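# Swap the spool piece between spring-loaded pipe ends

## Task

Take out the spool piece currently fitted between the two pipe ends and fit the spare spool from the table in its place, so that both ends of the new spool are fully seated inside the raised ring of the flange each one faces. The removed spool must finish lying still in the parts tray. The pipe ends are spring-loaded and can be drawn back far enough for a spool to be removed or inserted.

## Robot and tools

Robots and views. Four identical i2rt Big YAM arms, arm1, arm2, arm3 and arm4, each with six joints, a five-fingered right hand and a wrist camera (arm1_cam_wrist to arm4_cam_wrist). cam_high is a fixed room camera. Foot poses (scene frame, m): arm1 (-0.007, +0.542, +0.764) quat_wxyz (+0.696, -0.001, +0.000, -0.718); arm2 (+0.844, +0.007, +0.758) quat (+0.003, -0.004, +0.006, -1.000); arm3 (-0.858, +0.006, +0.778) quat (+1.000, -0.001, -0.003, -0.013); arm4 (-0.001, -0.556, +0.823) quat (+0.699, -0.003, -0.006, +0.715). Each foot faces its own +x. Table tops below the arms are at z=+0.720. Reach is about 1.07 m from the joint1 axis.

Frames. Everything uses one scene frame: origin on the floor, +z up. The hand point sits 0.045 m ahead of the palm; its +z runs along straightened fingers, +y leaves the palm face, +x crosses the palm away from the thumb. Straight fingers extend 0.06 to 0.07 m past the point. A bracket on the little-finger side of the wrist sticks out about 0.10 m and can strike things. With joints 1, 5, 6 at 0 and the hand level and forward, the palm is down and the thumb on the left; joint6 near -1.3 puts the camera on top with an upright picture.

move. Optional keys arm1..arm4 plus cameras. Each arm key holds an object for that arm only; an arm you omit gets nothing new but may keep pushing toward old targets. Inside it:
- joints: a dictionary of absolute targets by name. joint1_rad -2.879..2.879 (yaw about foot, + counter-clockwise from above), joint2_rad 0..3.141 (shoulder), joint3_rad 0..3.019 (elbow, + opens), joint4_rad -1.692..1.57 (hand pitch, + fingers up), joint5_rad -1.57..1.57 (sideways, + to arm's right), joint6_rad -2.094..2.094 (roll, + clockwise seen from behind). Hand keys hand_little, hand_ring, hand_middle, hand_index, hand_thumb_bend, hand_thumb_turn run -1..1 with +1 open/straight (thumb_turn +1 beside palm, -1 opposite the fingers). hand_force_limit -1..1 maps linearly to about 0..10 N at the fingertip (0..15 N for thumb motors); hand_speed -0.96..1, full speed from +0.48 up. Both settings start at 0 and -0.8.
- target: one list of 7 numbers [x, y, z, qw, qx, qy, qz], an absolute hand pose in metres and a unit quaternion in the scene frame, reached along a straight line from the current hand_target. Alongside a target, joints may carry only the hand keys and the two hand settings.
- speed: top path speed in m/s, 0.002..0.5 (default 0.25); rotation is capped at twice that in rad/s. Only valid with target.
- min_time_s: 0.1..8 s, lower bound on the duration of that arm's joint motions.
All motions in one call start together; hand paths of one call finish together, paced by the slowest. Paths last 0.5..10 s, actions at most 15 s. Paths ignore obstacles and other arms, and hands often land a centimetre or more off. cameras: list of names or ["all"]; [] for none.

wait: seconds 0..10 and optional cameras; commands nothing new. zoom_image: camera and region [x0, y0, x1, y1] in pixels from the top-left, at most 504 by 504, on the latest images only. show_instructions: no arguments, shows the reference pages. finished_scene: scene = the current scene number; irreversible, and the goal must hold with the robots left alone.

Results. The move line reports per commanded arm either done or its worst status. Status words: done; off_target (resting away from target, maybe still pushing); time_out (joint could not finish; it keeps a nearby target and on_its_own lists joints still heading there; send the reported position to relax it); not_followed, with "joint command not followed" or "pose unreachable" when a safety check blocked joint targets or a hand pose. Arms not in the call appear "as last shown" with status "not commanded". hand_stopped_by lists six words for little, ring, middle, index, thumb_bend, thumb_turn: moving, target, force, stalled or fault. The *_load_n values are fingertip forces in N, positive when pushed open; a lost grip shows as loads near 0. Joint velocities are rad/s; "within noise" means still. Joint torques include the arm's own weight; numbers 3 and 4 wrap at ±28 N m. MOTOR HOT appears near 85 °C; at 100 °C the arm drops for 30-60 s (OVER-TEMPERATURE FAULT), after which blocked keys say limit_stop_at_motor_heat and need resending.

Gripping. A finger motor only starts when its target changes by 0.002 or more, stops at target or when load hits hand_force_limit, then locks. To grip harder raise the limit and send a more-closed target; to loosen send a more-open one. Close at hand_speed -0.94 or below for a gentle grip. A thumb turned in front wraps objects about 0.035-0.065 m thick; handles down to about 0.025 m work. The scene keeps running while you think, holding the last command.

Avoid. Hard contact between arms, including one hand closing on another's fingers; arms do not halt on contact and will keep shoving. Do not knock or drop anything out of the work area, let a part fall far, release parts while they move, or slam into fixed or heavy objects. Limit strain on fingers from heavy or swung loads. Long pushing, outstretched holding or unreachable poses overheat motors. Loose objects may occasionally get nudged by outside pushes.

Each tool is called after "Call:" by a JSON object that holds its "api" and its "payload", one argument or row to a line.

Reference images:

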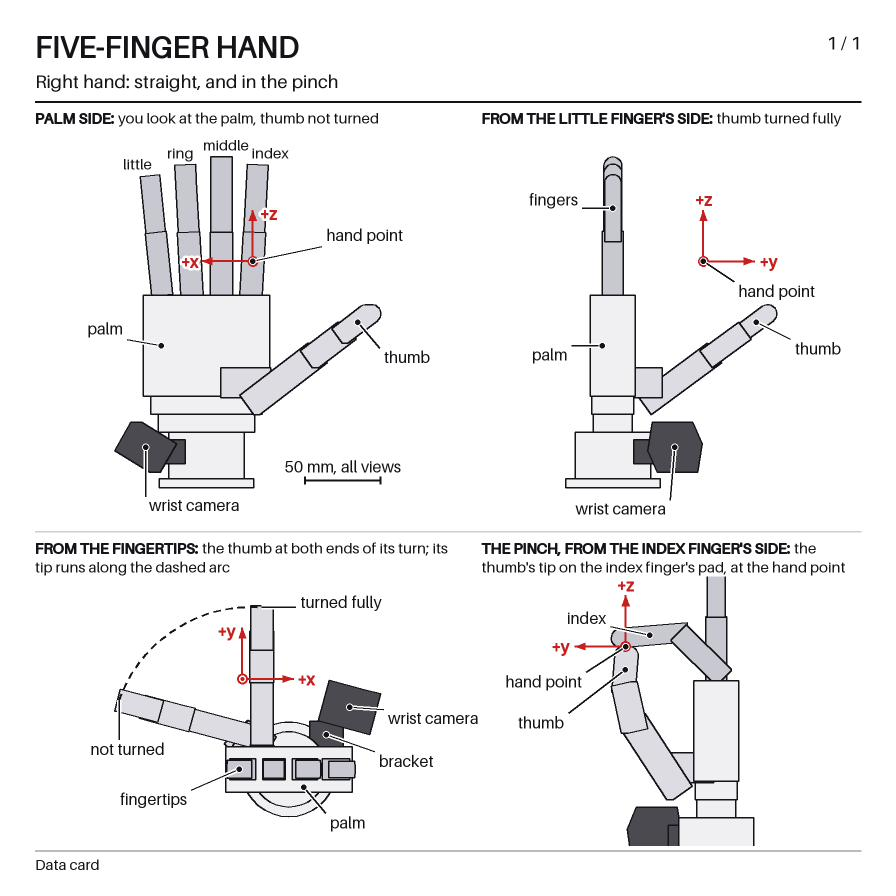

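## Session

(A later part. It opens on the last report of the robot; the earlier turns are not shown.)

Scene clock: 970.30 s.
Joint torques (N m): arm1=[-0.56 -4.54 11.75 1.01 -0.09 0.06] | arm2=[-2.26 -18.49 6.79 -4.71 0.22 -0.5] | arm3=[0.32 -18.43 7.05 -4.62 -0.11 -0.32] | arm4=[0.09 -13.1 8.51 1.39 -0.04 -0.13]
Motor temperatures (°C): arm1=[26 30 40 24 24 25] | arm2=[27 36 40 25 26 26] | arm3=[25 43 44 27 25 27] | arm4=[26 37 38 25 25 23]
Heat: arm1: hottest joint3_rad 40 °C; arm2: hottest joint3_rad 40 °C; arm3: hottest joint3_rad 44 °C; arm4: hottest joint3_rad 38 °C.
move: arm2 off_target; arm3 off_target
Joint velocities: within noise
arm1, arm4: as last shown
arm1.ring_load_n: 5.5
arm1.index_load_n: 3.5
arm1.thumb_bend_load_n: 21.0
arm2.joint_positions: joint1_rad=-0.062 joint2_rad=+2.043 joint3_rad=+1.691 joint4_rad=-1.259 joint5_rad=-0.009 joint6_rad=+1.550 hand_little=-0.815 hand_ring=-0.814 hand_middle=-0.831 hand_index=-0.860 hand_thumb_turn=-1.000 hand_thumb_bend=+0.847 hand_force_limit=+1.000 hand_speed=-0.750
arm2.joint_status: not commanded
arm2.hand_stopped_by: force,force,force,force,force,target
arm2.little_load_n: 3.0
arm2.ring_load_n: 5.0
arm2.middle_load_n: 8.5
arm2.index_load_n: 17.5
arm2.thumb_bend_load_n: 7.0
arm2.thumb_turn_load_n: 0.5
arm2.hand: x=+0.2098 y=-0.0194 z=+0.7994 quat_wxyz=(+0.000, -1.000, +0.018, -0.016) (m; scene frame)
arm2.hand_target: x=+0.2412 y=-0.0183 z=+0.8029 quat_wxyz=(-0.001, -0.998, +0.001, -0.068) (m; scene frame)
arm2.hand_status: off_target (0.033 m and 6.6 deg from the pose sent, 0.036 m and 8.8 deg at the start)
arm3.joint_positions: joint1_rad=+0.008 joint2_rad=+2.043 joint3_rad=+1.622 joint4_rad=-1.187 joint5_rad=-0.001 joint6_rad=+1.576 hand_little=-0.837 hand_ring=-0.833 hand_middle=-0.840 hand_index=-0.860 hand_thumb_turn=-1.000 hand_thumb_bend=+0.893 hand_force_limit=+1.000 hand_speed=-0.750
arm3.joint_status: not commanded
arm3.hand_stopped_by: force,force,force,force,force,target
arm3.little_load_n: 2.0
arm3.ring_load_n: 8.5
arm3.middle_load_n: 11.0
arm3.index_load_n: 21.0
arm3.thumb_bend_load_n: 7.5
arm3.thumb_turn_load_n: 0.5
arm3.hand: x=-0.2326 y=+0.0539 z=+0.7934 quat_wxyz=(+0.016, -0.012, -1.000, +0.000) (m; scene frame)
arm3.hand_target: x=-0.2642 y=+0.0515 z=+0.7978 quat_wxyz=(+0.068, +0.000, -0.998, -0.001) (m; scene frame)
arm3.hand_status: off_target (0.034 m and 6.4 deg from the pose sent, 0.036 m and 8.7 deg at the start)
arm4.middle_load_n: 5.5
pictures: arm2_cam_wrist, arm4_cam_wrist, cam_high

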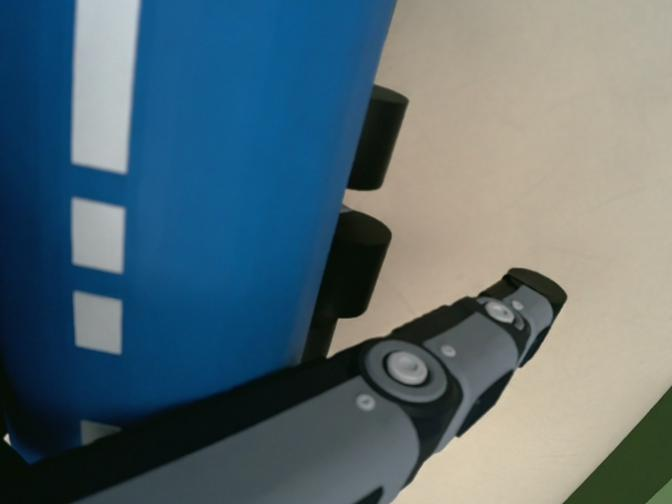

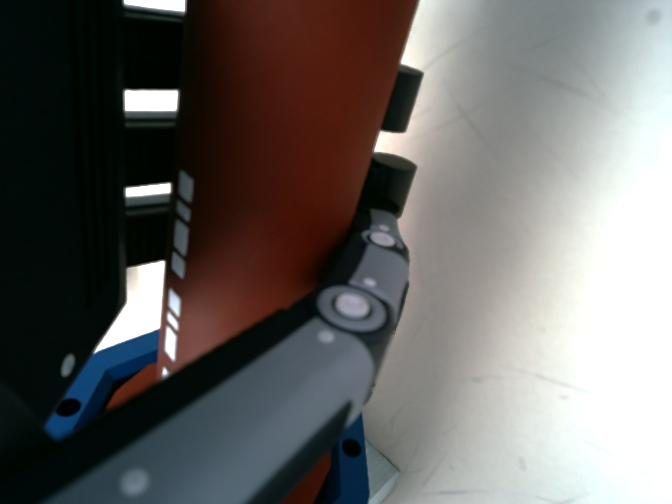

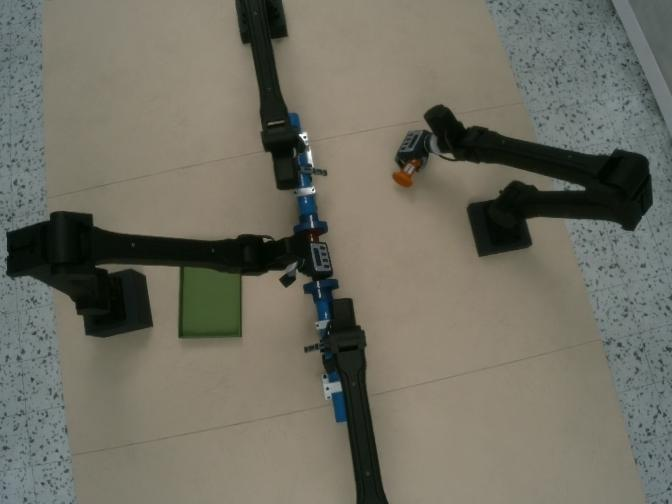

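Call:
{"api": "move", "payload": {
  "arm2": {"target": [0.257, -0.018, 0.802, 0, 0.9976, 0, 0.0698], "speed": 0.03},
  "arm3": {"target": [-0.280, 0.051, 0.797, -0.0698, 0, 0.9976, 0], "speed": 0.03},
  "cameras": ["arm2_cam_wrist", "arm4_cam_wrist", "cam_high"]
}}

Scene clock: 980.93 s.
Joint torques (N m): arm1=[-0.85 -5.3 11.63 1.1 -0.13 0.08] | arm2=[-2.32 -20.78 3.44 -3.99 0.23 -0.52] | arm3=[0.21 -20.72 3.79 -3.86 -0.1 -0.32] | arm4=[0.09 -13.1 8.51 1.39 -0.04 -0.13]
Motor temperatures (°C): arm1=[26 30 40 24 24 25] | arm2=[27 36 40 25 26 26] | arm3=[25 42 45 27 25 27] | arm4=[26 38 38 25 25 23]
Heat: arm1: hottest joint3_rad 40 °C; arm2: hottest joint3_rad 40 °C; arm3: hottest joint3_rad 45 °C; arm4: hottest joint2_rad 38 °C.
move: arm2 off_target; arm3 off_target
Joint velocities: within noise
arm1, arm4: as last shown
arm1.ring_load_n: 6.0
arm1.index_load_n: 4.0
arm1.thumb_bend_load_n: 21.5
arm2.joint_positions: joint1_rad=-0.062 joint2_rad=+2.043 joint3_rad=+1.689 joint4_rad=-1.259 joint5_rad=-0.009 joint6_rad=+1.550 hand_little=-0.815 hand_ring=-0.814 hand_middle=-0.831 hand_index=-0.860 hand_thumb_turn=-1.000 hand_thumb_bend=+0.847 hand_force_limit=+1.000 hand_speed=-0.750
arm2.joint_status: not commanded
arm2.hand_stopped_by: force,force,force,force,force,target
arm2.little_load_n: 3.0
arm2.ring_load_n: 5.0
arm2.middle_load_n: 8.5
arm2.index_load_n: 17.0
arm2.thumb_bend_load_n: 7.5
arm2.thumb_turn_load_n: 0.5
arm2.hand: x=+0.2105 y=-0.0194 z=+0.7988 quat_wxyz=(+0.000, -1.000, +0.018, -0.016) (m; scene frame)
arm2.hand_target: x=+0.2537 y=-0.0185 z=+0.8020 quat_wxyz=(-0.001, -0.998, +0.000, -0.069) (m; scene frame)
arm2.hand_status: off_target (0.047 m and 6.5 deg from the pose sent, 0.047 m and 6.5 deg at the start)
arm3.joint_positions: joint1_rad=+0.008 joint2_rad=+2.043 joint3_rad=+1.622 joint4_rad=-1.187 joint5_rad=-0.001 joint6_rad=+1.576 hand_little=-0.837 hand_ring=-0.833 hand_middle=-0.840 hand_index=-0.860 hand_thumb_turn=-1.000 hand_thumb_bend=+0.893 hand_force_limit=+1.000 hand_speed=-0.750
arm3.joint_status: not commanded
arm3.hand_stopped_by: force,force,force,force,force,target
arm3.little_load_n: 2.0
arm3.ring_load_n: 8.5
arm3.middle_load_n: 11.0
arm3.index_load_n: 20.5
arm3.thumb_bend_load_n: 7.0
arm3.thumb_turn_load_n: 0.5
arm3.hand: x=-0.2326 y=+0.0539 z=+0.7934 quat_wxyz=(+0.016, -0.012, -1.000, +0.000) (m; scene frame)
arm3.hand_target: x=-0.2765 y=+0.0517 z=+0.7969 quat_wxyz=(+0.069, +0.000, -0.998, -0.001) (m; scene frame)
arm3.hand_status: off_target (0.048 m and 6.4 deg from the pose sent, 0.048 m and 6.3 deg at the start)
arm4.little_load_n: 0.0
arm4.thumb_bend_load_n: 9.0
pictures: arm2_cam_wrist, arm4_cam_wrist, cam_high

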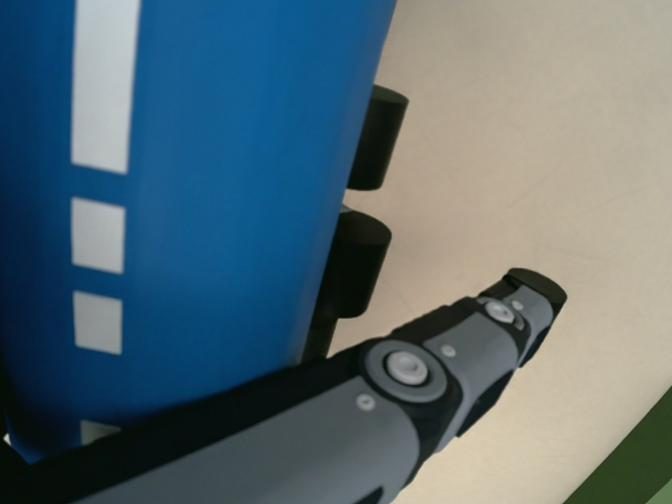

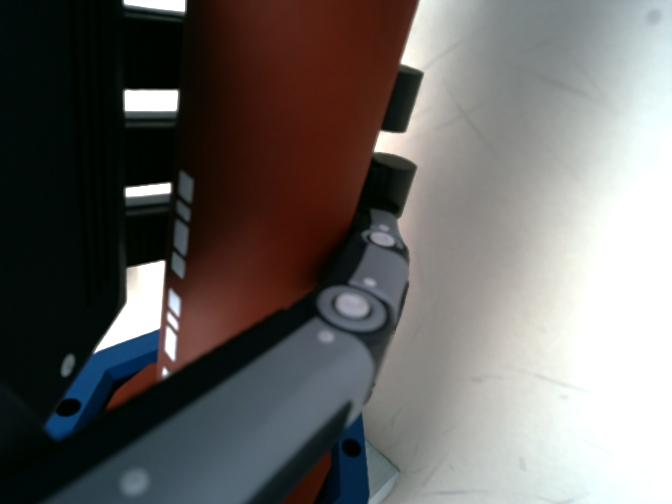

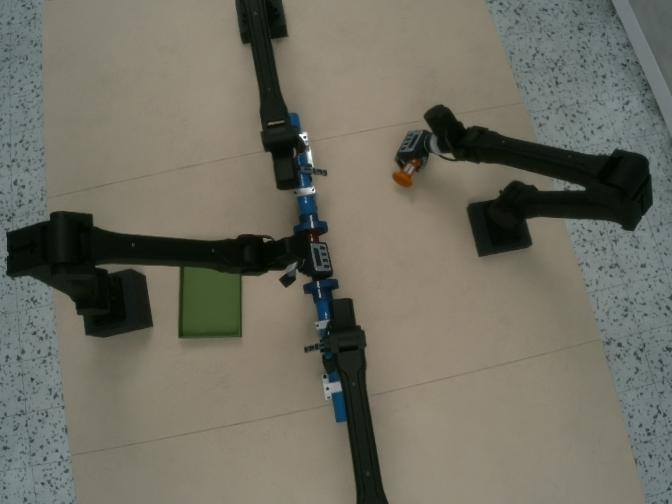

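Call:
{"api": "move", "payload": {
  "arm2": {"target": [0.277, -0.018, 0.802, 0, 0.9962, 0, 0.0872], "speed": 0.03},
  "arm3": {"target": [-0.300, 0.051, 0.797, -0.0872, 0, 0.9962, 0], "speed": 0.03},
  "cameras": ["arm2_cam_wrist", "arm4_cam_wrist"]
}}

Scene clock: 994.80 s.
Joint torques (N m): arm1=[-1.08 -4.84 11.66 0.95 -0.11 0.1] | arm2=[-2.37 -21.66 2.09 -4.88 0.23 -0.53] | arm3=[0.21 -21.48 2.45 -4.79 -0.09 -0.32] | arm4=[0.09 -13.1 8.51 1.39 -0.04 -0.13]
Motor temperatures (°C): arm1=[26 30 40 24 24 25] | arm2=[27 37 39 25 26 26] | arm3=[25 41 43 27 25 27] | arm4=[26 38 38 25 25 23]
Heat: arm1: hottest joint3_rad 40 °C; arm2: hottest joint3_rad 39 °C; arm3: hottest joint3_rad 43 °C; arm4: hottest joint2_rad 38 °C.
move: arm2 off_target; arm3 off_target
Joint velocities: within noise
arm1, arm4: as last shown
arm1.ring_load_n: 5.5
arm1.middle_load_n: 7.5
arm1.thumb_turn_load_n: 7.5
arm2.joint_positions: joint1_rad=-0.062 joint2_rad=+2.035 joint3_rad=+1.674 joint4_rad=-1.259 joint5_rad=-0.008 joint6_rad=+1.550 hand_little=-0.815 hand_ring=-0.814 hand_middle=-0.831 hand_index=-0.860 hand_thumb_turn=-1.000 hand_thumb_bend=+0.847 hand_force_limit=+1.000 hand_speed=-0.750
arm2.joint_status: not commanded
arm2.hand_stopped_by: force,force,force,force,force,target
arm2.little_load_n: 4.0
arm2.ring_load_n: 5.0
arm2.middle_load_n: 8.5
arm2.index_load_n: 16.5
arm2.thumb_bend_load_n: 7.0
arm2.thumb_turn_load_n: 0.5
arm2.hand: x=+0.2158 y=-0.0195 z=+0.7978 quat_wxyz=(+0.001, -1.000, +0.018, -0.020) (m; scene frame)
arm2.hand_target: x=+0.2713 y=-0.0189 z=+0.8020 quat_wxyz=(-0.002, -0.996, +0.000, -0.086) (m; scene frame)
arm2.hand_status: off_target (0.061 m and 8.0 deg from the pose sent, 0.067 m and 8.4 deg at the start)
arm3.joint_positions: joint1_rad=+0.008 joint2_rad=+2.036 joint3_rad=+1.608 joint4_rad=-1.187 joint5_rad=-0.001 joint6_rad=+1.576 hand_little=-0.836 hand_ring=-0.833 hand_middle=-0.840 hand_index=-0.860 hand_thumb_turn=-1.000 hand_thumb_bend=+0.893 hand_force_limit=+1.000 hand_speed=-0.750
arm3.joint_status: not commanded
arm3.hand_stopped_by: force,force,force,force,force,target
arm3.little_load_n: 3.0
arm3.ring_load_n: 9.0
arm3.middle_load_n: 11.0
arm3.index_load_n: 20.5
arm3.thumb_bend_load_n: 7.5
arm3.thumb_turn_load_n: 0.5
arm3.hand: x=-0.2378 y=+0.0540 z=+0.7926 quat_wxyz=(+0.019, -0.012, -1.000, +0.000) (m; scene frame)
arm3.hand_target: x=-0.2943 y=+0.0520 z=+0.7965 quat_wxyz=(+0.087, +0.000, -0.996, -0.001) (m; scene frame)
arm3.hand_status: off_target (0.062 m and 7.9 deg from the pose sent, 0.068 m and 8.3 deg at the start)
arm4.little_load_n: 0.5
arm4.thumb_turn_load_n: 1.5
pictures: arm2_cam_wrist, arm4_cam_wrist

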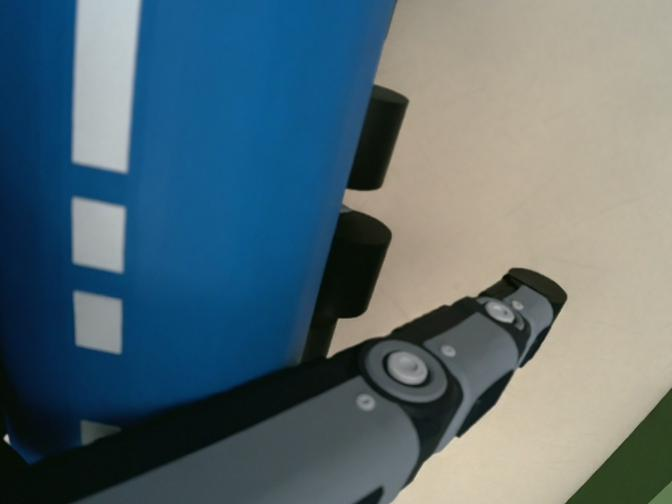

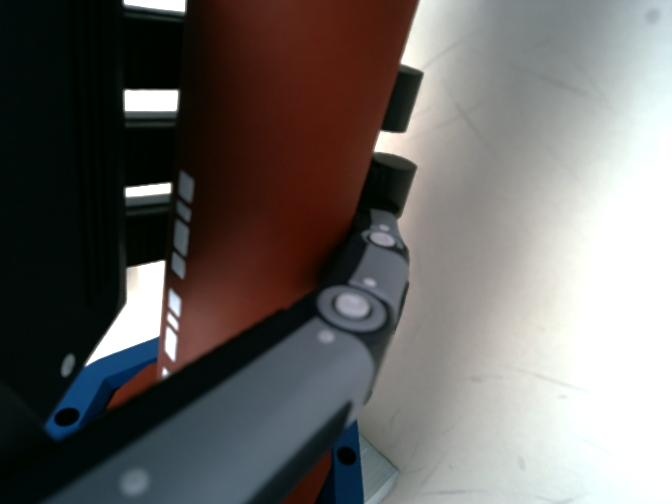

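Call:
{"api": "move", "payload": {
  "arm2": {"target": [0.297, -0.018, 0.803, 0, 0.9962, 0, 0.0872], "speed": 0.03},
  "arm3": {"target": [-0.320, 0.051, 0.798, -0.0872, 0, 0.9962, 0], "speed": 0.03},
  "cameras": ["arm2_cam_wrist", "arm3_cam_wrist", "arm4_cam_wrist", "cam_high"]
}}

Scene clock: 1005.10 s.
Joint torques (N m): arm1=[-0.79 -5.19 11.75 1.01 -0.11 0.07] | arm2=[-2.49 -22.53 0.7 -5.19 0.19 -0.56] | arm3=[0.21 -22.71 0.61 -4.68 -0.22 -0.34] | arm4=[0.09 -13.1 8.51 1.4 -0.04 -0.13]
Motor temperatures (°C): arm1=[26 30 40 24 24 25] | arm2=[27 37 39 25 26 26] | arm3=[25 43 41 28 25 27] | arm4=[26 38 38 25 25 23]
Heat: arm1: hottest joint3_rad 40 °C; arm2: hottest joint3_rad 39 °C; arm3: hottest joint2_rad 43 °C; arm4: hottest joint2_rad 38 °C.
move: arm2 off_target; arm3 off_target
Joint velocities: within noise
arm1, arm4: as last shown
arm1.little_load_n: 3.0
arm1.ring_load_n: 6.0
arm1.middle_load_n: 7.0
arm1.index_load_n: 3.5
arm1.thumb_bend_load_n: 21.0
arm1.thumb_turn_load_n: 7.0
arm2.joint_positions: joint1_rad=-0.062 joint2_rad=+2.006 joint3_rad=+1.625 joint4_rad=-1.226 joint5_rad=-0.007 joint6_rad=+1.551 hand_little=-0.815 hand_ring=-0.814 hand_middle=-0.831 hand_index=-0.860 hand_thumb_turn=-1.000 hand_thumb_bend=+0.847 hand_force_limit=+1.000 hand_speed=-0.750
arm2.joint_status: not commanded
arm2.hand_stopped_by: force,force,force,force,force,target
arm2.little_load_n: 0.5
arm2.ring_load_n: 3.0
arm2.middle_load_n: 8.5
arm2.index_load_n: 19.5
arm2.thumb_bend_load_n: 5.5
arm2.thumb_turn_load_n: 6.0
arm2.hand: x=+0.2243 y=-0.0198 z=+0.7969 quat_wxyz=(+0.001, -1.000, +0.019, -0.014) (m; scene frame)
arm2.hand_target: x=+0.2892 y=-0.0192 z=+0.8019 quat_wxyz=(-0.002, -0.996, +0.000, -0.087) (m; scene frame)
arm2.hand_status: off_target (0.073 m and 8.7 deg from the pose sent, 0.081 m and 8.0 deg at the start)
arm3.joint_positions: joint1_rad=+0.009 joint2_rad=+2.012 joint3_rad=+1.565 joint4_rad=-1.163 joint5_rad=+0.002 joint6_rad=+1.578 hand_little=-0.837 hand_ring=-0.833 hand_middle=-0.840 hand_index=-0.860 hand_thumb_turn=-1.000 hand_thumb_bend=+0.892 hand_force_limit=+1.000 hand_speed=-0.750
arm3.joint_status: not commanded
arm3.hand_stopped_by: force,force,force,force,force,target
arm3.little_load_n: 1.0
arm3.ring_load_n: 7.5
arm3.middle_load_n: 12.0
arm3.index_load_n: 23.5
arm3.thumb_bend_load_n: 5.5
arm3.thumb_turn_load_n: 6.0
arm3.hand: x=-0.2468 y=+0.0541 z=+0.7911 quat_wxyz=(+0.017, -0.012, -1.000, +0.001) (m; scene frame)
arm3.hand_target: x=-0.3124 y=+0.0523 z=+0.7961 quat_wxyz=(+0.087, +0.000, -0.996, -0.001) (m; scene frame)
arm3.hand_status: off_target (0.074 m and 8.2 deg from the pose sent, 0.082 m and 7.9 deg at the start)
arm4.ring_load_n: 0.5
arm4.middle_load_n: 6.0
arm4.thumb_turn_load_n: 1.0
pictures: arm2_cam_wrist, arm3_cam_wrist, arm4_cam_wrist, cam_high

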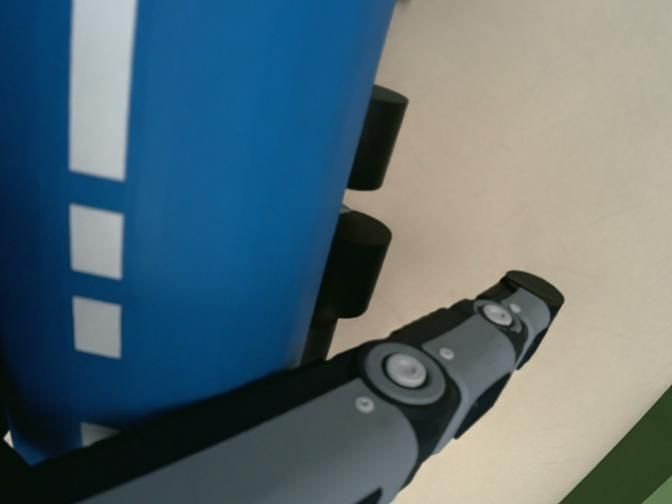

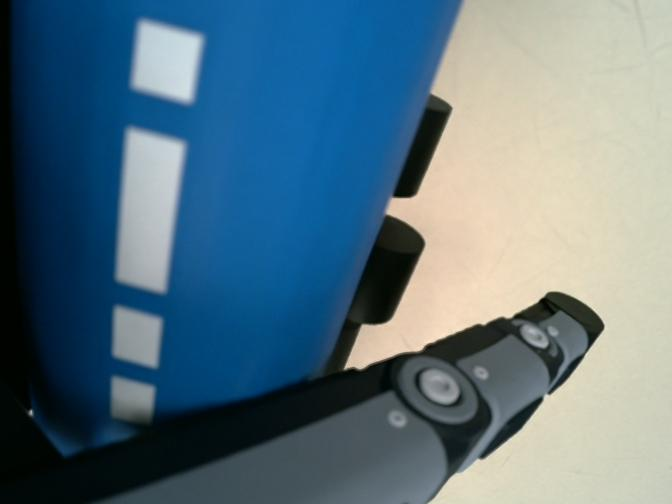

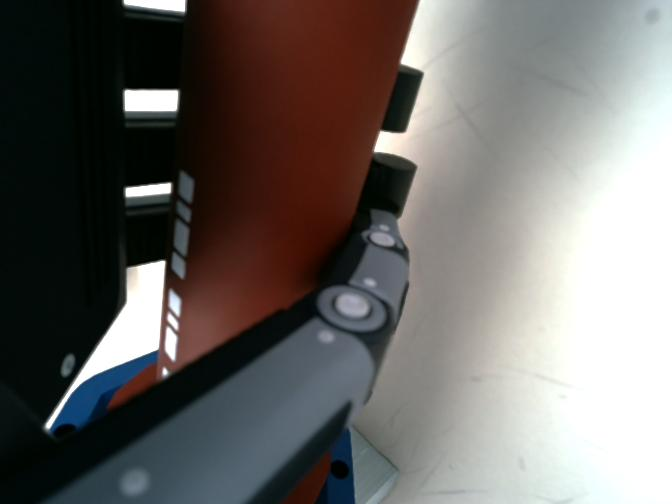

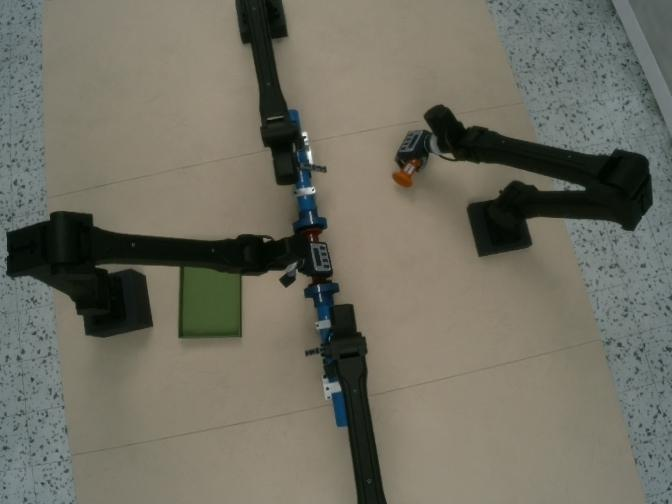

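Call:
{"api": "zoom_image", "payload": {
  "camera": "arm4_cam_wrist",
  "region": [0, 300, 420, 504]
}}

Call:
{"api": "zoom_image", "payload": {
  "camera": "cam_high",
  "region": [250, 190, 380, 320]
}}

Scaled by 1.200 from the camera's 672x504 image, which has a finer 960x720 frame.

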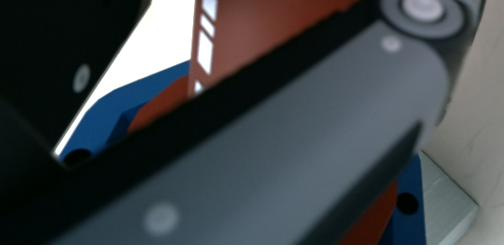

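Scaled by 3.877 from the camera's 672x504 image, which has a finer 960x720 frame.

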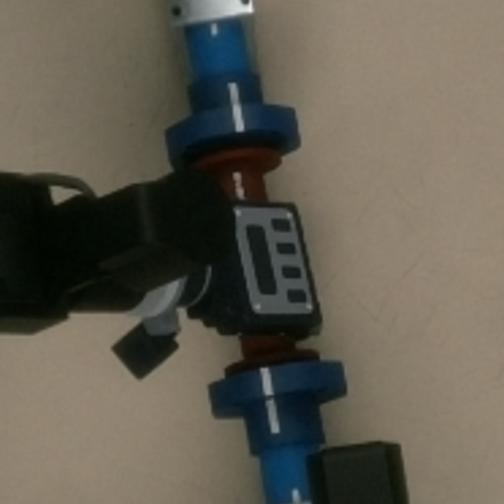

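Call:
{"api": "move", "payload": {
  "arm2": {"target": [0.309, -0.018, 0.803, 0, 0.9945, 0, 0.1045], "speed": 0.03},
  "arm3": {"target": [-0.332, 0.051, 0.798, -0.1045, 0, 0.9945, 0], "speed": 0.03},
  "cameras": ["arm4_cam_wrist", "cam_high"]
}}

Call:
{"api": "move", "payload": {
  "arm4": {"target": [-0.018, 0.010, 0.85, 0.3827, -0.9239, 0, 0], "speed": 0.03},
  "cameras": ["arm4_cam_wrist", "cam_high"]
}}

Call:
{"api": "zoom_image", "payload": {
  "camera": "cam_high",
  "region": [250, 190, 380, 320]
}}

Scene clock: 1042.63 s.
Joint torques (N m): arm1=[-0.91 -5.01 11.71 1.02 -0.11 0.07] | arm2=[-2.55 -22.53 0.58 -6.57 0.23 -0.56] | arm3=[0.15 -22.71 0.5 -6.12 -0.22 -0.34] | arm4=[0.09 -13.1 8.5 1.39 -0.04 -0.13]
Motor temperatures (°C): arm1=[26 30 40 24 24 25] | arm2=[27 37 37 26 26 26] | arm3=[25 47 38 28 25 27] | arm4=[26 38 39 25 25 23]
Heat: arm1: hottest joint3_rad 40 °C; arm2: hottest joint2_rad 37 °C; arm3: hottest joint2_rad 47 °C; arm4: hottest joint3_rad 39 °C.
move: arm2 off_target; arm3 off_target
Joint velocities: within noise
arm1.joint_positions: joint1_rad=-0.921 joint2_rad=+1.100 joint3_rad=+0.387 joint4_rad=-0.160 joint5_rad=-0.169 joint6_rad=-0.176 hand_little=-0.089 hand_ring=-0.066 hand_middle=-0.054 hand_index=-0.032 hand_thumb_turn=-1.000 hand_thumb_bend=+0.485 hand_force_limit=+0.100 hand_speed=-0.880
arm1.joint_status: not commanded
arm1.hand_stopped_by: force,force,force,force,force,target
arm1.little_load_n: 2.5
arm1.ring_load_n: 6.0
arm1.middle_load_n: 7.0
arm1.index_load_n: 4.0
arm1.thumb_bend_load_n: 21.5
arm1.thumb_turn_load_n: 7.5
arm1.hand: x=-0.2360 y=+0.3156 z=+0.7709 quat_wxyz=(+0.116, -0.327, -0.878, +0.330) (m; scene frame)
arm1.hand_target: x=-0.2574 y=+0.2965 z=+0.8005 quat_wxyz=(+0.132, -0.320, -0.867, +0.359) (m; scene frame)
arm1.hand_status: not commanded
arm2.joint_positions: joint1_rad=-0.062 joint2_rad=+2.006 joint3_rad=+1.625 joint4_rad=-1.226 joint5_rad=-0.007 joint6_rad=+1.551 hand_little=-0.815 hand_ring=-0.814 hand_middle=-0.831 hand_index=-0.860 hand_thumb_turn=-1.000 hand_thumb_bend=+0.847 hand_force_limit=+1.000 hand_speed=-0.750
arm2.joint_status: not commanded
arm2.hand_stopped_by: force,force,force,force,force,target
arm2.little_load_n: 0.5
arm2.ring_load_n: 3.5
arm2.middle_load_n: 8.5
arm2.index_load_n: 19.5
arm2.thumb_bend_load_n: 5.5
arm2.thumb_turn_load_n: 6.0
arm2.hand: x=+0.2243 y=-0.0197 z=+0.7971 quat_wxyz=(+0.002, -1.000, +0.019, -0.014) (m; scene frame)
arm2.hand_target: x=+0.2985 y=-0.0195 z=+0.8025 quat_wxyz=(-0.003, -0.995, +0.000, -0.103) (m; scene frame)
arm2.hand_status: off_target (0.085 m and 10.6 deg from the pose sent, 0.085 m and 10.6 deg at the start)
arm3.joint_positions: joint1_rad=+0.009 joint2_rad=+2.012 joint3_rad=+1.565 joint4_rad=-1.163 joint5_rad=+0.002 joint6_rad=+1.578 hand_little=-0.837 hand_ring=-0.833 hand_middle=-0.840 hand_index=-0.860 hand_thumb_turn=-1.000 hand_thumb_bend=+0.892 hand_force_limit=+1.000 hand_speed=-0.750
arm3.joint_status: not commanded
arm3.hand_stopped_by: force,force,force,force,force,target
arm3.little_load_n: 1.5
arm3.ring_load_n: 7.5
arm3.middle_load_n: 12.0
arm3.index_load_n: 23.0
arm3.thumb_bend_load_n: 6.0
arm3.thumb_turn_load_n: 6.0
arm3.hand: x=-0.2468 y=+0.0541 z=+0.7911 quat_wxyz=(+0.017, -0.012, -1.000, +0.001) (m; scene frame)
arm3.hand_target: x=-0.3219 y=+0.0526 z=+0.7964 quat_wxyz=(+0.104, +0.000, -0.995, -0.002) (m; scene frame)
arm3.hand_status: off_target (0.085 m and 10.2 deg from the pose sent, 0.086 m and 10.2 deg at the start)
arm4.joint_positions: joint1_rad=-0.054 joint2_rad=+1.734 joint3_rad=+0.937 joint4_rad=-0.004 joint5_rad=-0.034 joint6_rad=-0.017 hand_little=-0.236 hand_ring=-0.233 hand_middle=-0.244 hand_index=-0.236 hand_thumb_turn=-1.000 hand_thumb_bend=+0.115 hand_force_limit=+0.400 hand_speed=-0.850
arm4.joint_status: not commanded
arm4.hand_stopped_by: force,force,force,force,force,target
arm4.little_load_n: 0.0
arm4.ring_load_n: 0.0
arm4.middle_load_n: 6.0
arm4.index_load_n: 1.0
arm4.thumb_bend_load_n: 9.0
arm4.thumb_turn_load_n: 1.5
arm4.hand: x=-0.0188 y=+0.0045 z=+0.8106 quat_wxyz=(-0.378, +0.926, +0.002, -0.001) (m; scene frame)
arm4.hand_target: x=-0.0160 y=+0.0098 z=+0.8121 quat_wxyz=(-0.383, +0.924, +0.000, +0.000) (m; scene frame)
arm4.hand_status: not commanded
pictures: arm4_cam_wrist, cam_high

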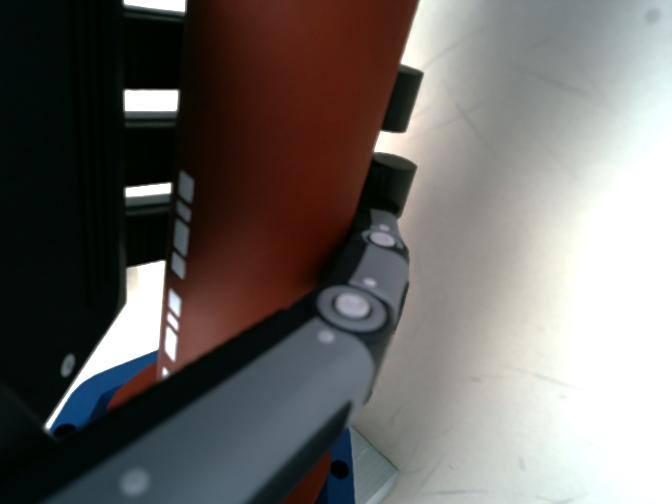

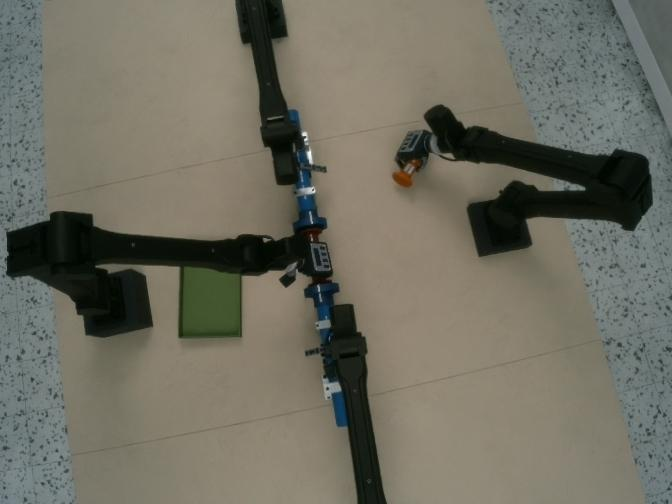

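Scene clock: 1044.40 s.
Joint torques (N m): arm1=[-0.67 -4.84 11.69 1.01 -0.08 0.08] | arm2=[-2.55 -22.53 0.58 -6.58 0.22 -0.56] | arm3=[0.15 -22.71 0.53 -6.13 -0.22 -0.33] | arm4=[0.32 -16.56 11.1 0.87 0.04 -0.11]
Motor temperatures (°C): arm1=[26 30 40 24 24 25] | arm2=[27 37 37 26 26 26] | arm3=[25 47 38 28 25 27] | arm4=[26 38 39 25 25 23]
Heat: arm1: hottest joint3_rad 40 °C; arm2: hottest joint2_rad 37 °C; arm3: hottest joint2_rad 47 °C; arm4: hottest joint3_rad 39 °C.
move: arm4 off_target
Joint velocities: within noise
arm1, arm2, arm3: as last shown
arm1.middle_load_n: 7.5
arm1.thumb_bend_load_n: 21.0
arm1.thumb_turn_load_n: 7.0
arm2.ring_load_n: 3.0
arm3.little_load_n: 1.0
arm3.index_load_n: 23.5
arm4.joint_positions: joint1_rad=-0.054 joint2_rad=+1.703 joint3_rad=+0.937 joint4_rad=-0.094 joint5_rad=-0.034 joint6_rad=-0.017 hand_little=-0.236 hand_ring=-0.233 hand_middle=-0.244 hand_index=-0.236 hand_thumb_turn=-1.000 hand_thumb_bend=+0.115 hand_force_limit=+0.400 hand_speed=-0.850
arm4.joint_status: not commanded
arm4.hand_stopped_by: force,force,force,force,force,target
arm4.little_load_n: 0.0
arm4.ring_load_n: 0.5
arm4.middle_load_n: 6.0
arm4.index_load_n: 1.0
arm4.thumb_bend_load_n: 9.0
arm4.thumb_turn_load_n: 1.5
arm4.hand: x=-0.0194 y=-0.0124 z=+0.8147 quat_wxyz=(-0.350, +0.937, +0.001, -0.001) (m; scene frame)
arm4.hand_target: x=-0.0180 y=+0.0089 z=+0.8501 quat_wxyz=(-0.383, +0.924, +0.000, +0.000) (m; scene frame)
arm4.hand_status: off_target (0.042 m and 4.0 deg from the pose sent, 0.040 m and 0.7 deg at the start)
pictures: arm4_cam_wrist, cam_high

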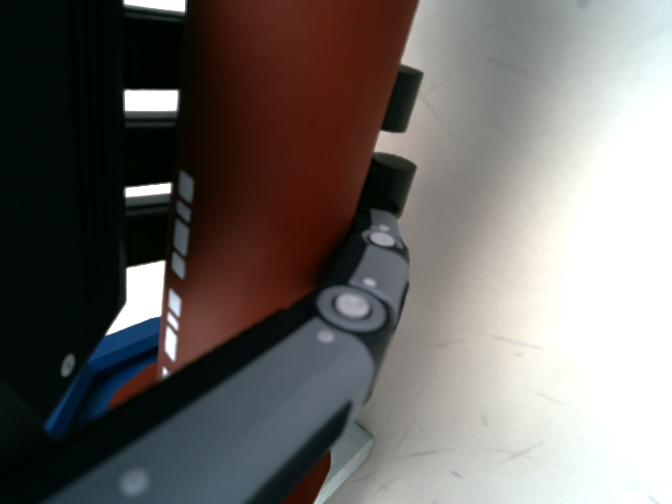

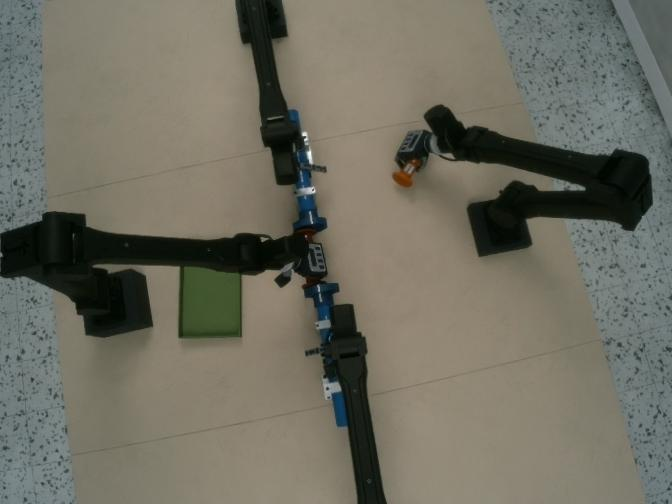

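Scaled by 3.877 from the camera's 672x504 image, which has a finer 960x720 frame.

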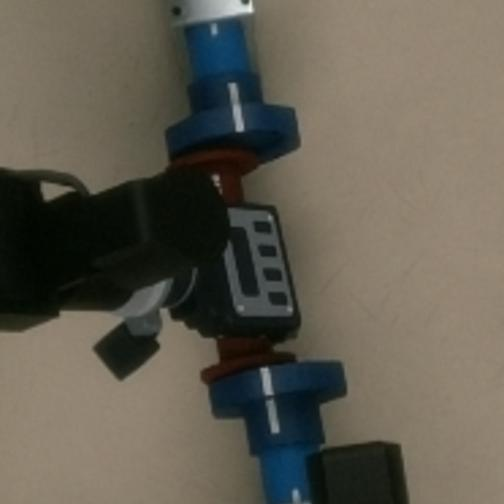

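Call:
{"api": "move", "payload": {
  "arm4": {"target": [-0.018, 0.005, 0.95, 0.3827, -0.9239, 0, 0], "speed": 0.08},
  "cameras": ["arm4_cam_wrist", "cam_high"]
}}

Call:
{"api": "zoom_image", "payload": {
  "camera": "cam_high",
  "region": [250, 190, 380, 320]
}}

Scene clock: 1055.53 s.
Joint torques (N m): arm1=[-0.91 -5.36 11.7 1.18 -0.11 0.06] | arm2=[-2.55 -22.59 0.58 -6.57 0.23 -0.56] | arm3=[0.09 -22.71 0.53 -6.13 -0.22 -0.33] | arm4=[0.15 -14.92 14.63 0.84 -0.04 -0.13]
Motor temperatures (°C): arm1=[26 30 40 24 24 25] | arm2=[27 37 37 26 26 26] | arm3=[25 48 37 29 25 27] | arm4=[26 37 40 25 25 23]
Heat: arm1: hottest joint3_rad 40 °C; arm2: hottest joint2_rad 37 °C; arm3: hottest joint2_rad 48 °C; arm4: hottest joint3_rad 40 °C.
move: arm4 off_target
Joint velocities: within noise
arm1, arm2, arm3: as last shown
arm1.middle_load_n: 7.0
arm2.index_load_n: 19.0
arm3.thumb_bend_load_n: 5.5
arm4.joint_positions: joint1_rad=-0.054 joint2_rad=+1.537 joint3_rad=+1.024 joint4_rad=-0.367 joint5_rad=-0.034 joint6_rad=-0.017 hand_little=-0.236 hand_ring=-0.233 hand_middle=-0.244 hand_index=-0.236 hand_thumb_turn=-1.000 hand_thumb_bend=+0.115 hand_force_limit=+0.400 hand_speed=-0.850
arm4.joint_status: not commanded
arm4.hand_stopped_by: force,force,force,force,force,target
arm4.little_load_n: 0.5
arm4.ring_load_n: 0.0
arm4.middle_load_n: 5.5
arm4.index_load_n: 1.0
arm4.thumb_bend_load_n: 9.0
arm4.thumb_turn_load_n: 1.5
arm4.hand: x=-0.0208 y=-0.0224 z=+0.9041 quat_wxyz=(-0.341, +0.940, +0.001, -0.002) (m; scene frame)
arm4.hand_target: x=-0.0180 y=+0.0024 z=+0.9505 quat_wxyz=(-0.383, +0.924, +0.000, +0.000) (m; scene frame)
arm4.hand_status: off_target (0.054 m and 5.1 deg from the pose sent, 0.136 m and 4.0 deg at the start)
pictures: arm4_cam_wrist, cam_high

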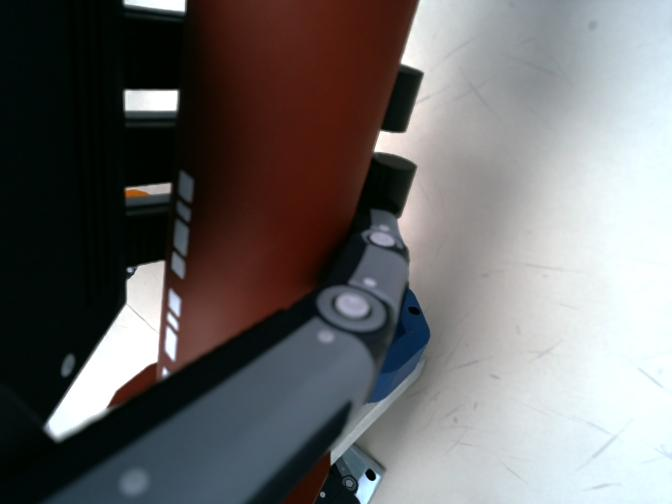

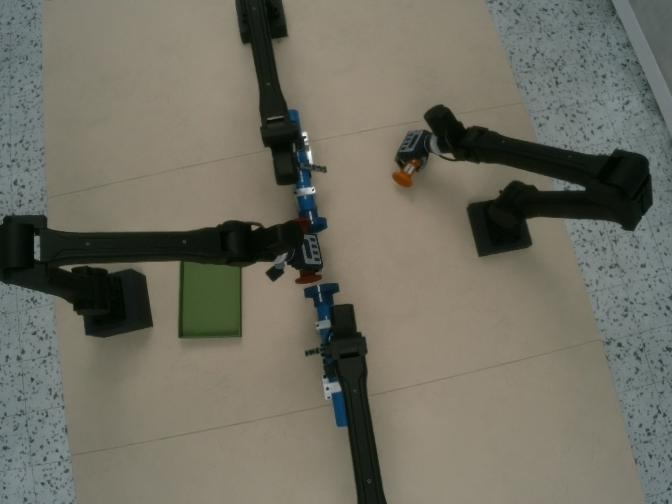

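Scaled by 3.877 from the camera's 672x504 image, which has a finer 960x720 frame.

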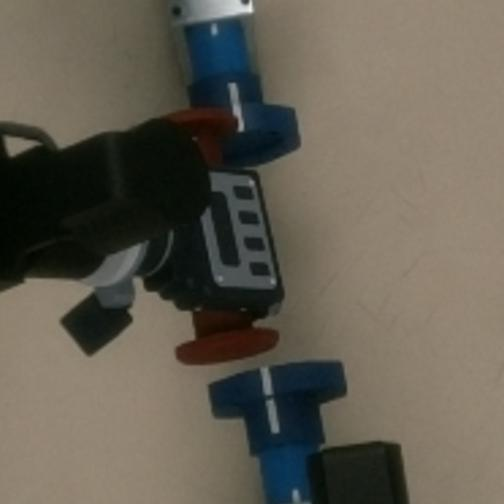

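Call:
{"api": "move", "payload": {
  "arm4": {"target": [-0.012, -0.13, 0.95, 0.3827, -0.9239, 0, 0], "speed": 0.12},
  "arm1": {"target": [-0.2588, 0.2955, 0.92, -0.1324, 0.3197, 0.8668, -0.359], "speed": 0.12}
}}

Call:
{"api": "move", "payload": {
  "arm4": {"target": [-0.008, -0.245, 0.91, 0.3827, -0.9239, 0, 0], "speed": 0.12},
  "arm1": {"target": [0.02, 0.20, 1.0, 0, 0, 0.9239, -0.3827], "speed": 0.12},
  "cameras": ["arm1_cam_wrist", "arm4_cam_wrist", "cam_high"]
}}

Scene clock: 1126.47 s.
Joint torques (N m): arm1=[-0.62 -4.19 14 1.01 -0.1 0.07] | arm2=[-2.55 -22.59 0.58 -6.57 0.23 -0.56] | arm3=[0.09 -22.65 0.53 -6.12 -0.22 -0.34] | arm4=[0.03 -8.47 10.61 0.94 -0.14 -0.19]
Motor temperatures (°C): arm1=[26 30 41 24 24 25] | arm2=[27 38 35 27 25 26] | arm3=[25 50 36 30 25 27] | arm4=[26 37 46 24 25 23]
Heat: arm1: hottest joint3_rad 41 °C; arm2: hottest joint2_rad 38 °C; arm3: hottest joint2_rad 50 °C; arm4: hottest joint3_rad 46 °C.
move: arm1 off_target; arm4 off_target
Joint velocities: within noise
arm1.joint_positions: joint1_rad=-0.921 joint2_rad=+0.907 joint3_rad=+0.619 joint4_rad=-0.589 joint5_rad=-0.169 joint6_rad=-0.176 hand_little=-0.089 hand_ring=-0.066 hand_middle=-0.054 hand_index=-0.032 hand_thumb_turn=-1.000 hand_thumb_bend=+0.485 hand_force_limit=+0.100 hand_speed=-0.880
arm1.joint_status: not commanded
arm1.hand_stopped_by: force,force,force,force,force,target
arm1.little_load_n: 3.0
arm1.ring_load_n: 5.5
arm1.middle_load_n: 7.0
arm1.index_load_n: 4.0
arm1.thumb_bend_load_n: 21.5
arm1.thumb_turn_load_n: 7.0
arm1.hand: x=-0.2421 y=+0.3112 z=+0.8834 quat_wxyz=(+0.115, -0.328, -0.878, +0.329) (m; scene frame)
arm1.hand_target: x=-0.2574 y=+0.2967 z=+0.9199 quat_wxyz=(+0.132, -0.320, -0.867, +0.359) (m; scene frame)
arm1.hand_status: off_target (0.043 m and 4.3 deg from the pose sent, 0.152 m and 4.1 deg at the start)
arm2, arm3: as last shown
arm2.index_load_n: 19.5
arm2.thumb_bend_load_n: 6.0
arm3.middle_load_n: 11.5
arm4.joint_positions: joint1_rad=-0.084 joint2_rad=+1.171 joint3_rad=+0.745 joint4_rad=-0.396 joint5_rad=-0.054 joint6_rad=-0.034 hand_little=-0.236 hand_ring=-0.233 hand_middle=-0.244 hand_index=-0.236 hand_thumb_turn=-1.000 hand_thumb_bend=+0.115 hand_force_limit=+0.400 hand_speed=-0.850
arm4.joint_status: not commanded
arm4.hand_stopped_by: force,force,force,force,force,target
arm4.little_load_n: 0.0
arm4.ring_load_n: 0.5
arm4.middle_load_n: 6.0
arm4.index_load_n: 0.5
arm4.thumb_bend_load_n: 9.0
arm4.thumb_turn_load_n: 1.0
arm4.hand: x=-0.0149 y=-0.1335 z=+0.9355 quat_wxyz=(-0.369, +0.930, -0.001, -0.002) (m; scene frame)
arm4.hand_target: x=-0.0120 y=-0.1300 z=+0.9499 quat_wxyz=(-0.383, +0.924, +0.000, +0.000) (m; scene frame)
arm4.hand_status: off_target (0.015 m and 1.8 deg from the pose sent, 0.117 m and 5.1 deg at the start)
pictures: none

Scene clock: 1130.00 s.
Joint torques (N m): arm1=[-1.61 -2.14 15.05 1.06 0.04 0.1] | arm2=[-2.55 -22.53 0.58 -6.58 0.23 -0.56] | arm3=[0.15 -22.65 0.51 -6.12 -0.22 -0.33] | arm4=[-0.03 -3.31 10.63 0.94 -0.18 -0.18]
Motor temperatures (°C): arm1=[26 30 42 24 24 25] | arm2=[27 38 35 27 25 26] | arm3=[25 50 35 30 25 27] | arm4=[26 36 46 24 25 23]
Heat: arm1: hottest joint3_rad 42 °C; arm2: hottest joint2_rad 38 °C; arm3: hottest joint2_rad 50 °C; arm4: hottest joint3_rad 46 °C.
move: arm1 off_target; arm4 off_target
Joint velocities: within noise
arm1.joint_positions: joint1_rad=+0.009 joint2_rad=+0.816 joint3_rad=+0.781 joint4_rad=-0.823 joint5_rad=-0.017 joint6_rad=-0.022 hand_little=-0.089 hand_ring=-0.066 hand_middle=-0.054 hand_index=-0.032 hand_thumb_turn=-1.000 hand_thumb_bend=+0.485 hand_force_limit=+0.100 hand_speed=-0.880
arm1.joint_status: not commanded
arm1.hand_stopped_by: force,force,force,force,force,target
arm1.little_load_n: 2.5
arm1.ring_load_n: 5.5
arm1.middle_load_n: 7.0
arm1.index_load_n: 3.5
arm1.thumb_bend_load_n: 21.0
arm1.thumb_turn_load_n: 7.5
arm1.hand: x=+0.0189 y=+0.2193 z=+0.9615 quat_wxyz=(+0.001, +0.003, -0.937, +0.349) (m; scene frame)
arm1.hand_target: x=+0.0200 y=+0.2021 z=+0.9997 quat_wxyz=(+0.000, +0.000, -0.924, +0.383) (m; scene frame)
arm1.hand_status: off_target (0.043 m and 4.1 deg from the pose sent, 0.308 m and 40.8 deg at the start)
arm2, arm3: as last shown
arm2.ring_load_n: 3.5
arm2.thumb_bend_load_n: 5.5
arm3.ring_load_n: 8.0
arm3.middle_load_n: 12.0
arm4.joint_positions: joint1_rad=-0.136 joint2_rad=+0.829 joint3_rad=+0.443 joint4_rad=-0.436 joint5_rad=-0.090 joint6_rad=-0.071 hand_little=-0.236 hand_ring=-0.233 hand_middle=-0.244 hand_index=-0.236 hand_thumb_turn=-1.000 hand_thumb_bend=+0.115 hand_force_limit=+0.400 hand_speed=-0.850
arm4.joint_status: not commanded
arm4.hand_stopped_by: force,force,force,force,force,target
arm4.little_load_n: 0.5
arm4.ring_load_n: 0.0
arm4.middle_load_n: 5.5
arm4.index_load_n: 1.0
arm4.thumb_bend_load_n: 9.0
arm4.thumb_turn_load_n: 1.0
arm4.hand: x=-0.0104 y=-0.2485 z=+0.8992 quat_wxyz=(-0.370, +0.929, -0.001, -0.002) (m; scene frame)
arm4.hand_target: x=-0.0080 y=-0.2448 z=+0.9098 quat_wxyz=(-0.383, +0.924, +0.000, +0.000) (m; scene frame)
arm4.hand_status: off_target (0.012 m and 1.6 deg from the pose sent, 0.114 m and 1.8 deg at the start)
pictures: arm1_cam_wrist, arm4_cam_wrist, cam_high

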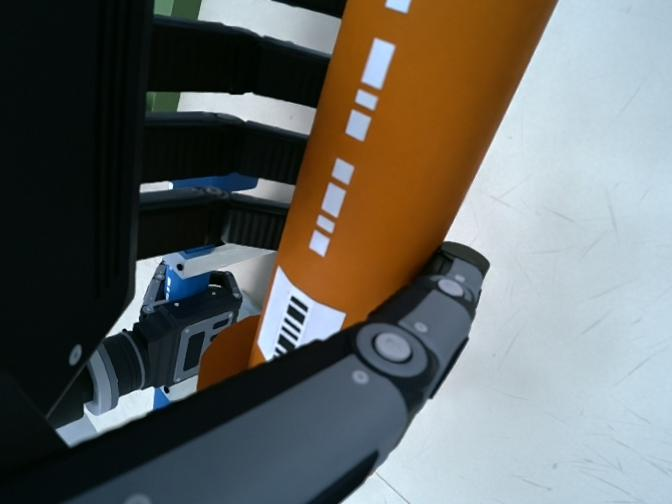

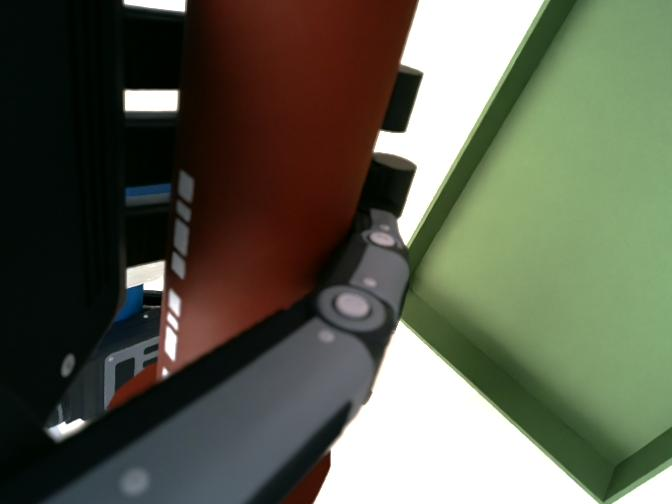

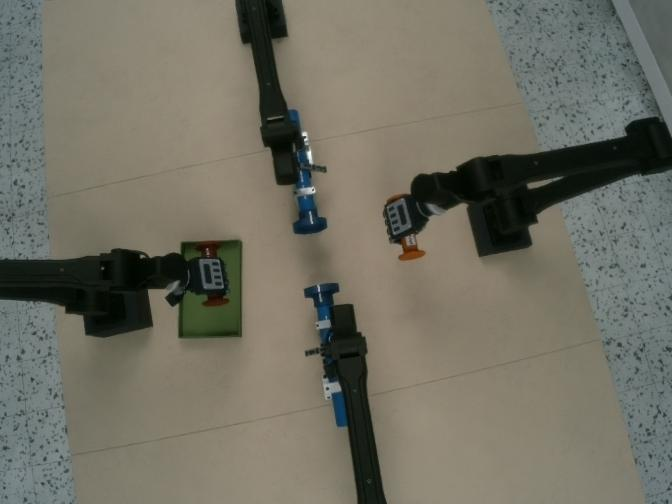

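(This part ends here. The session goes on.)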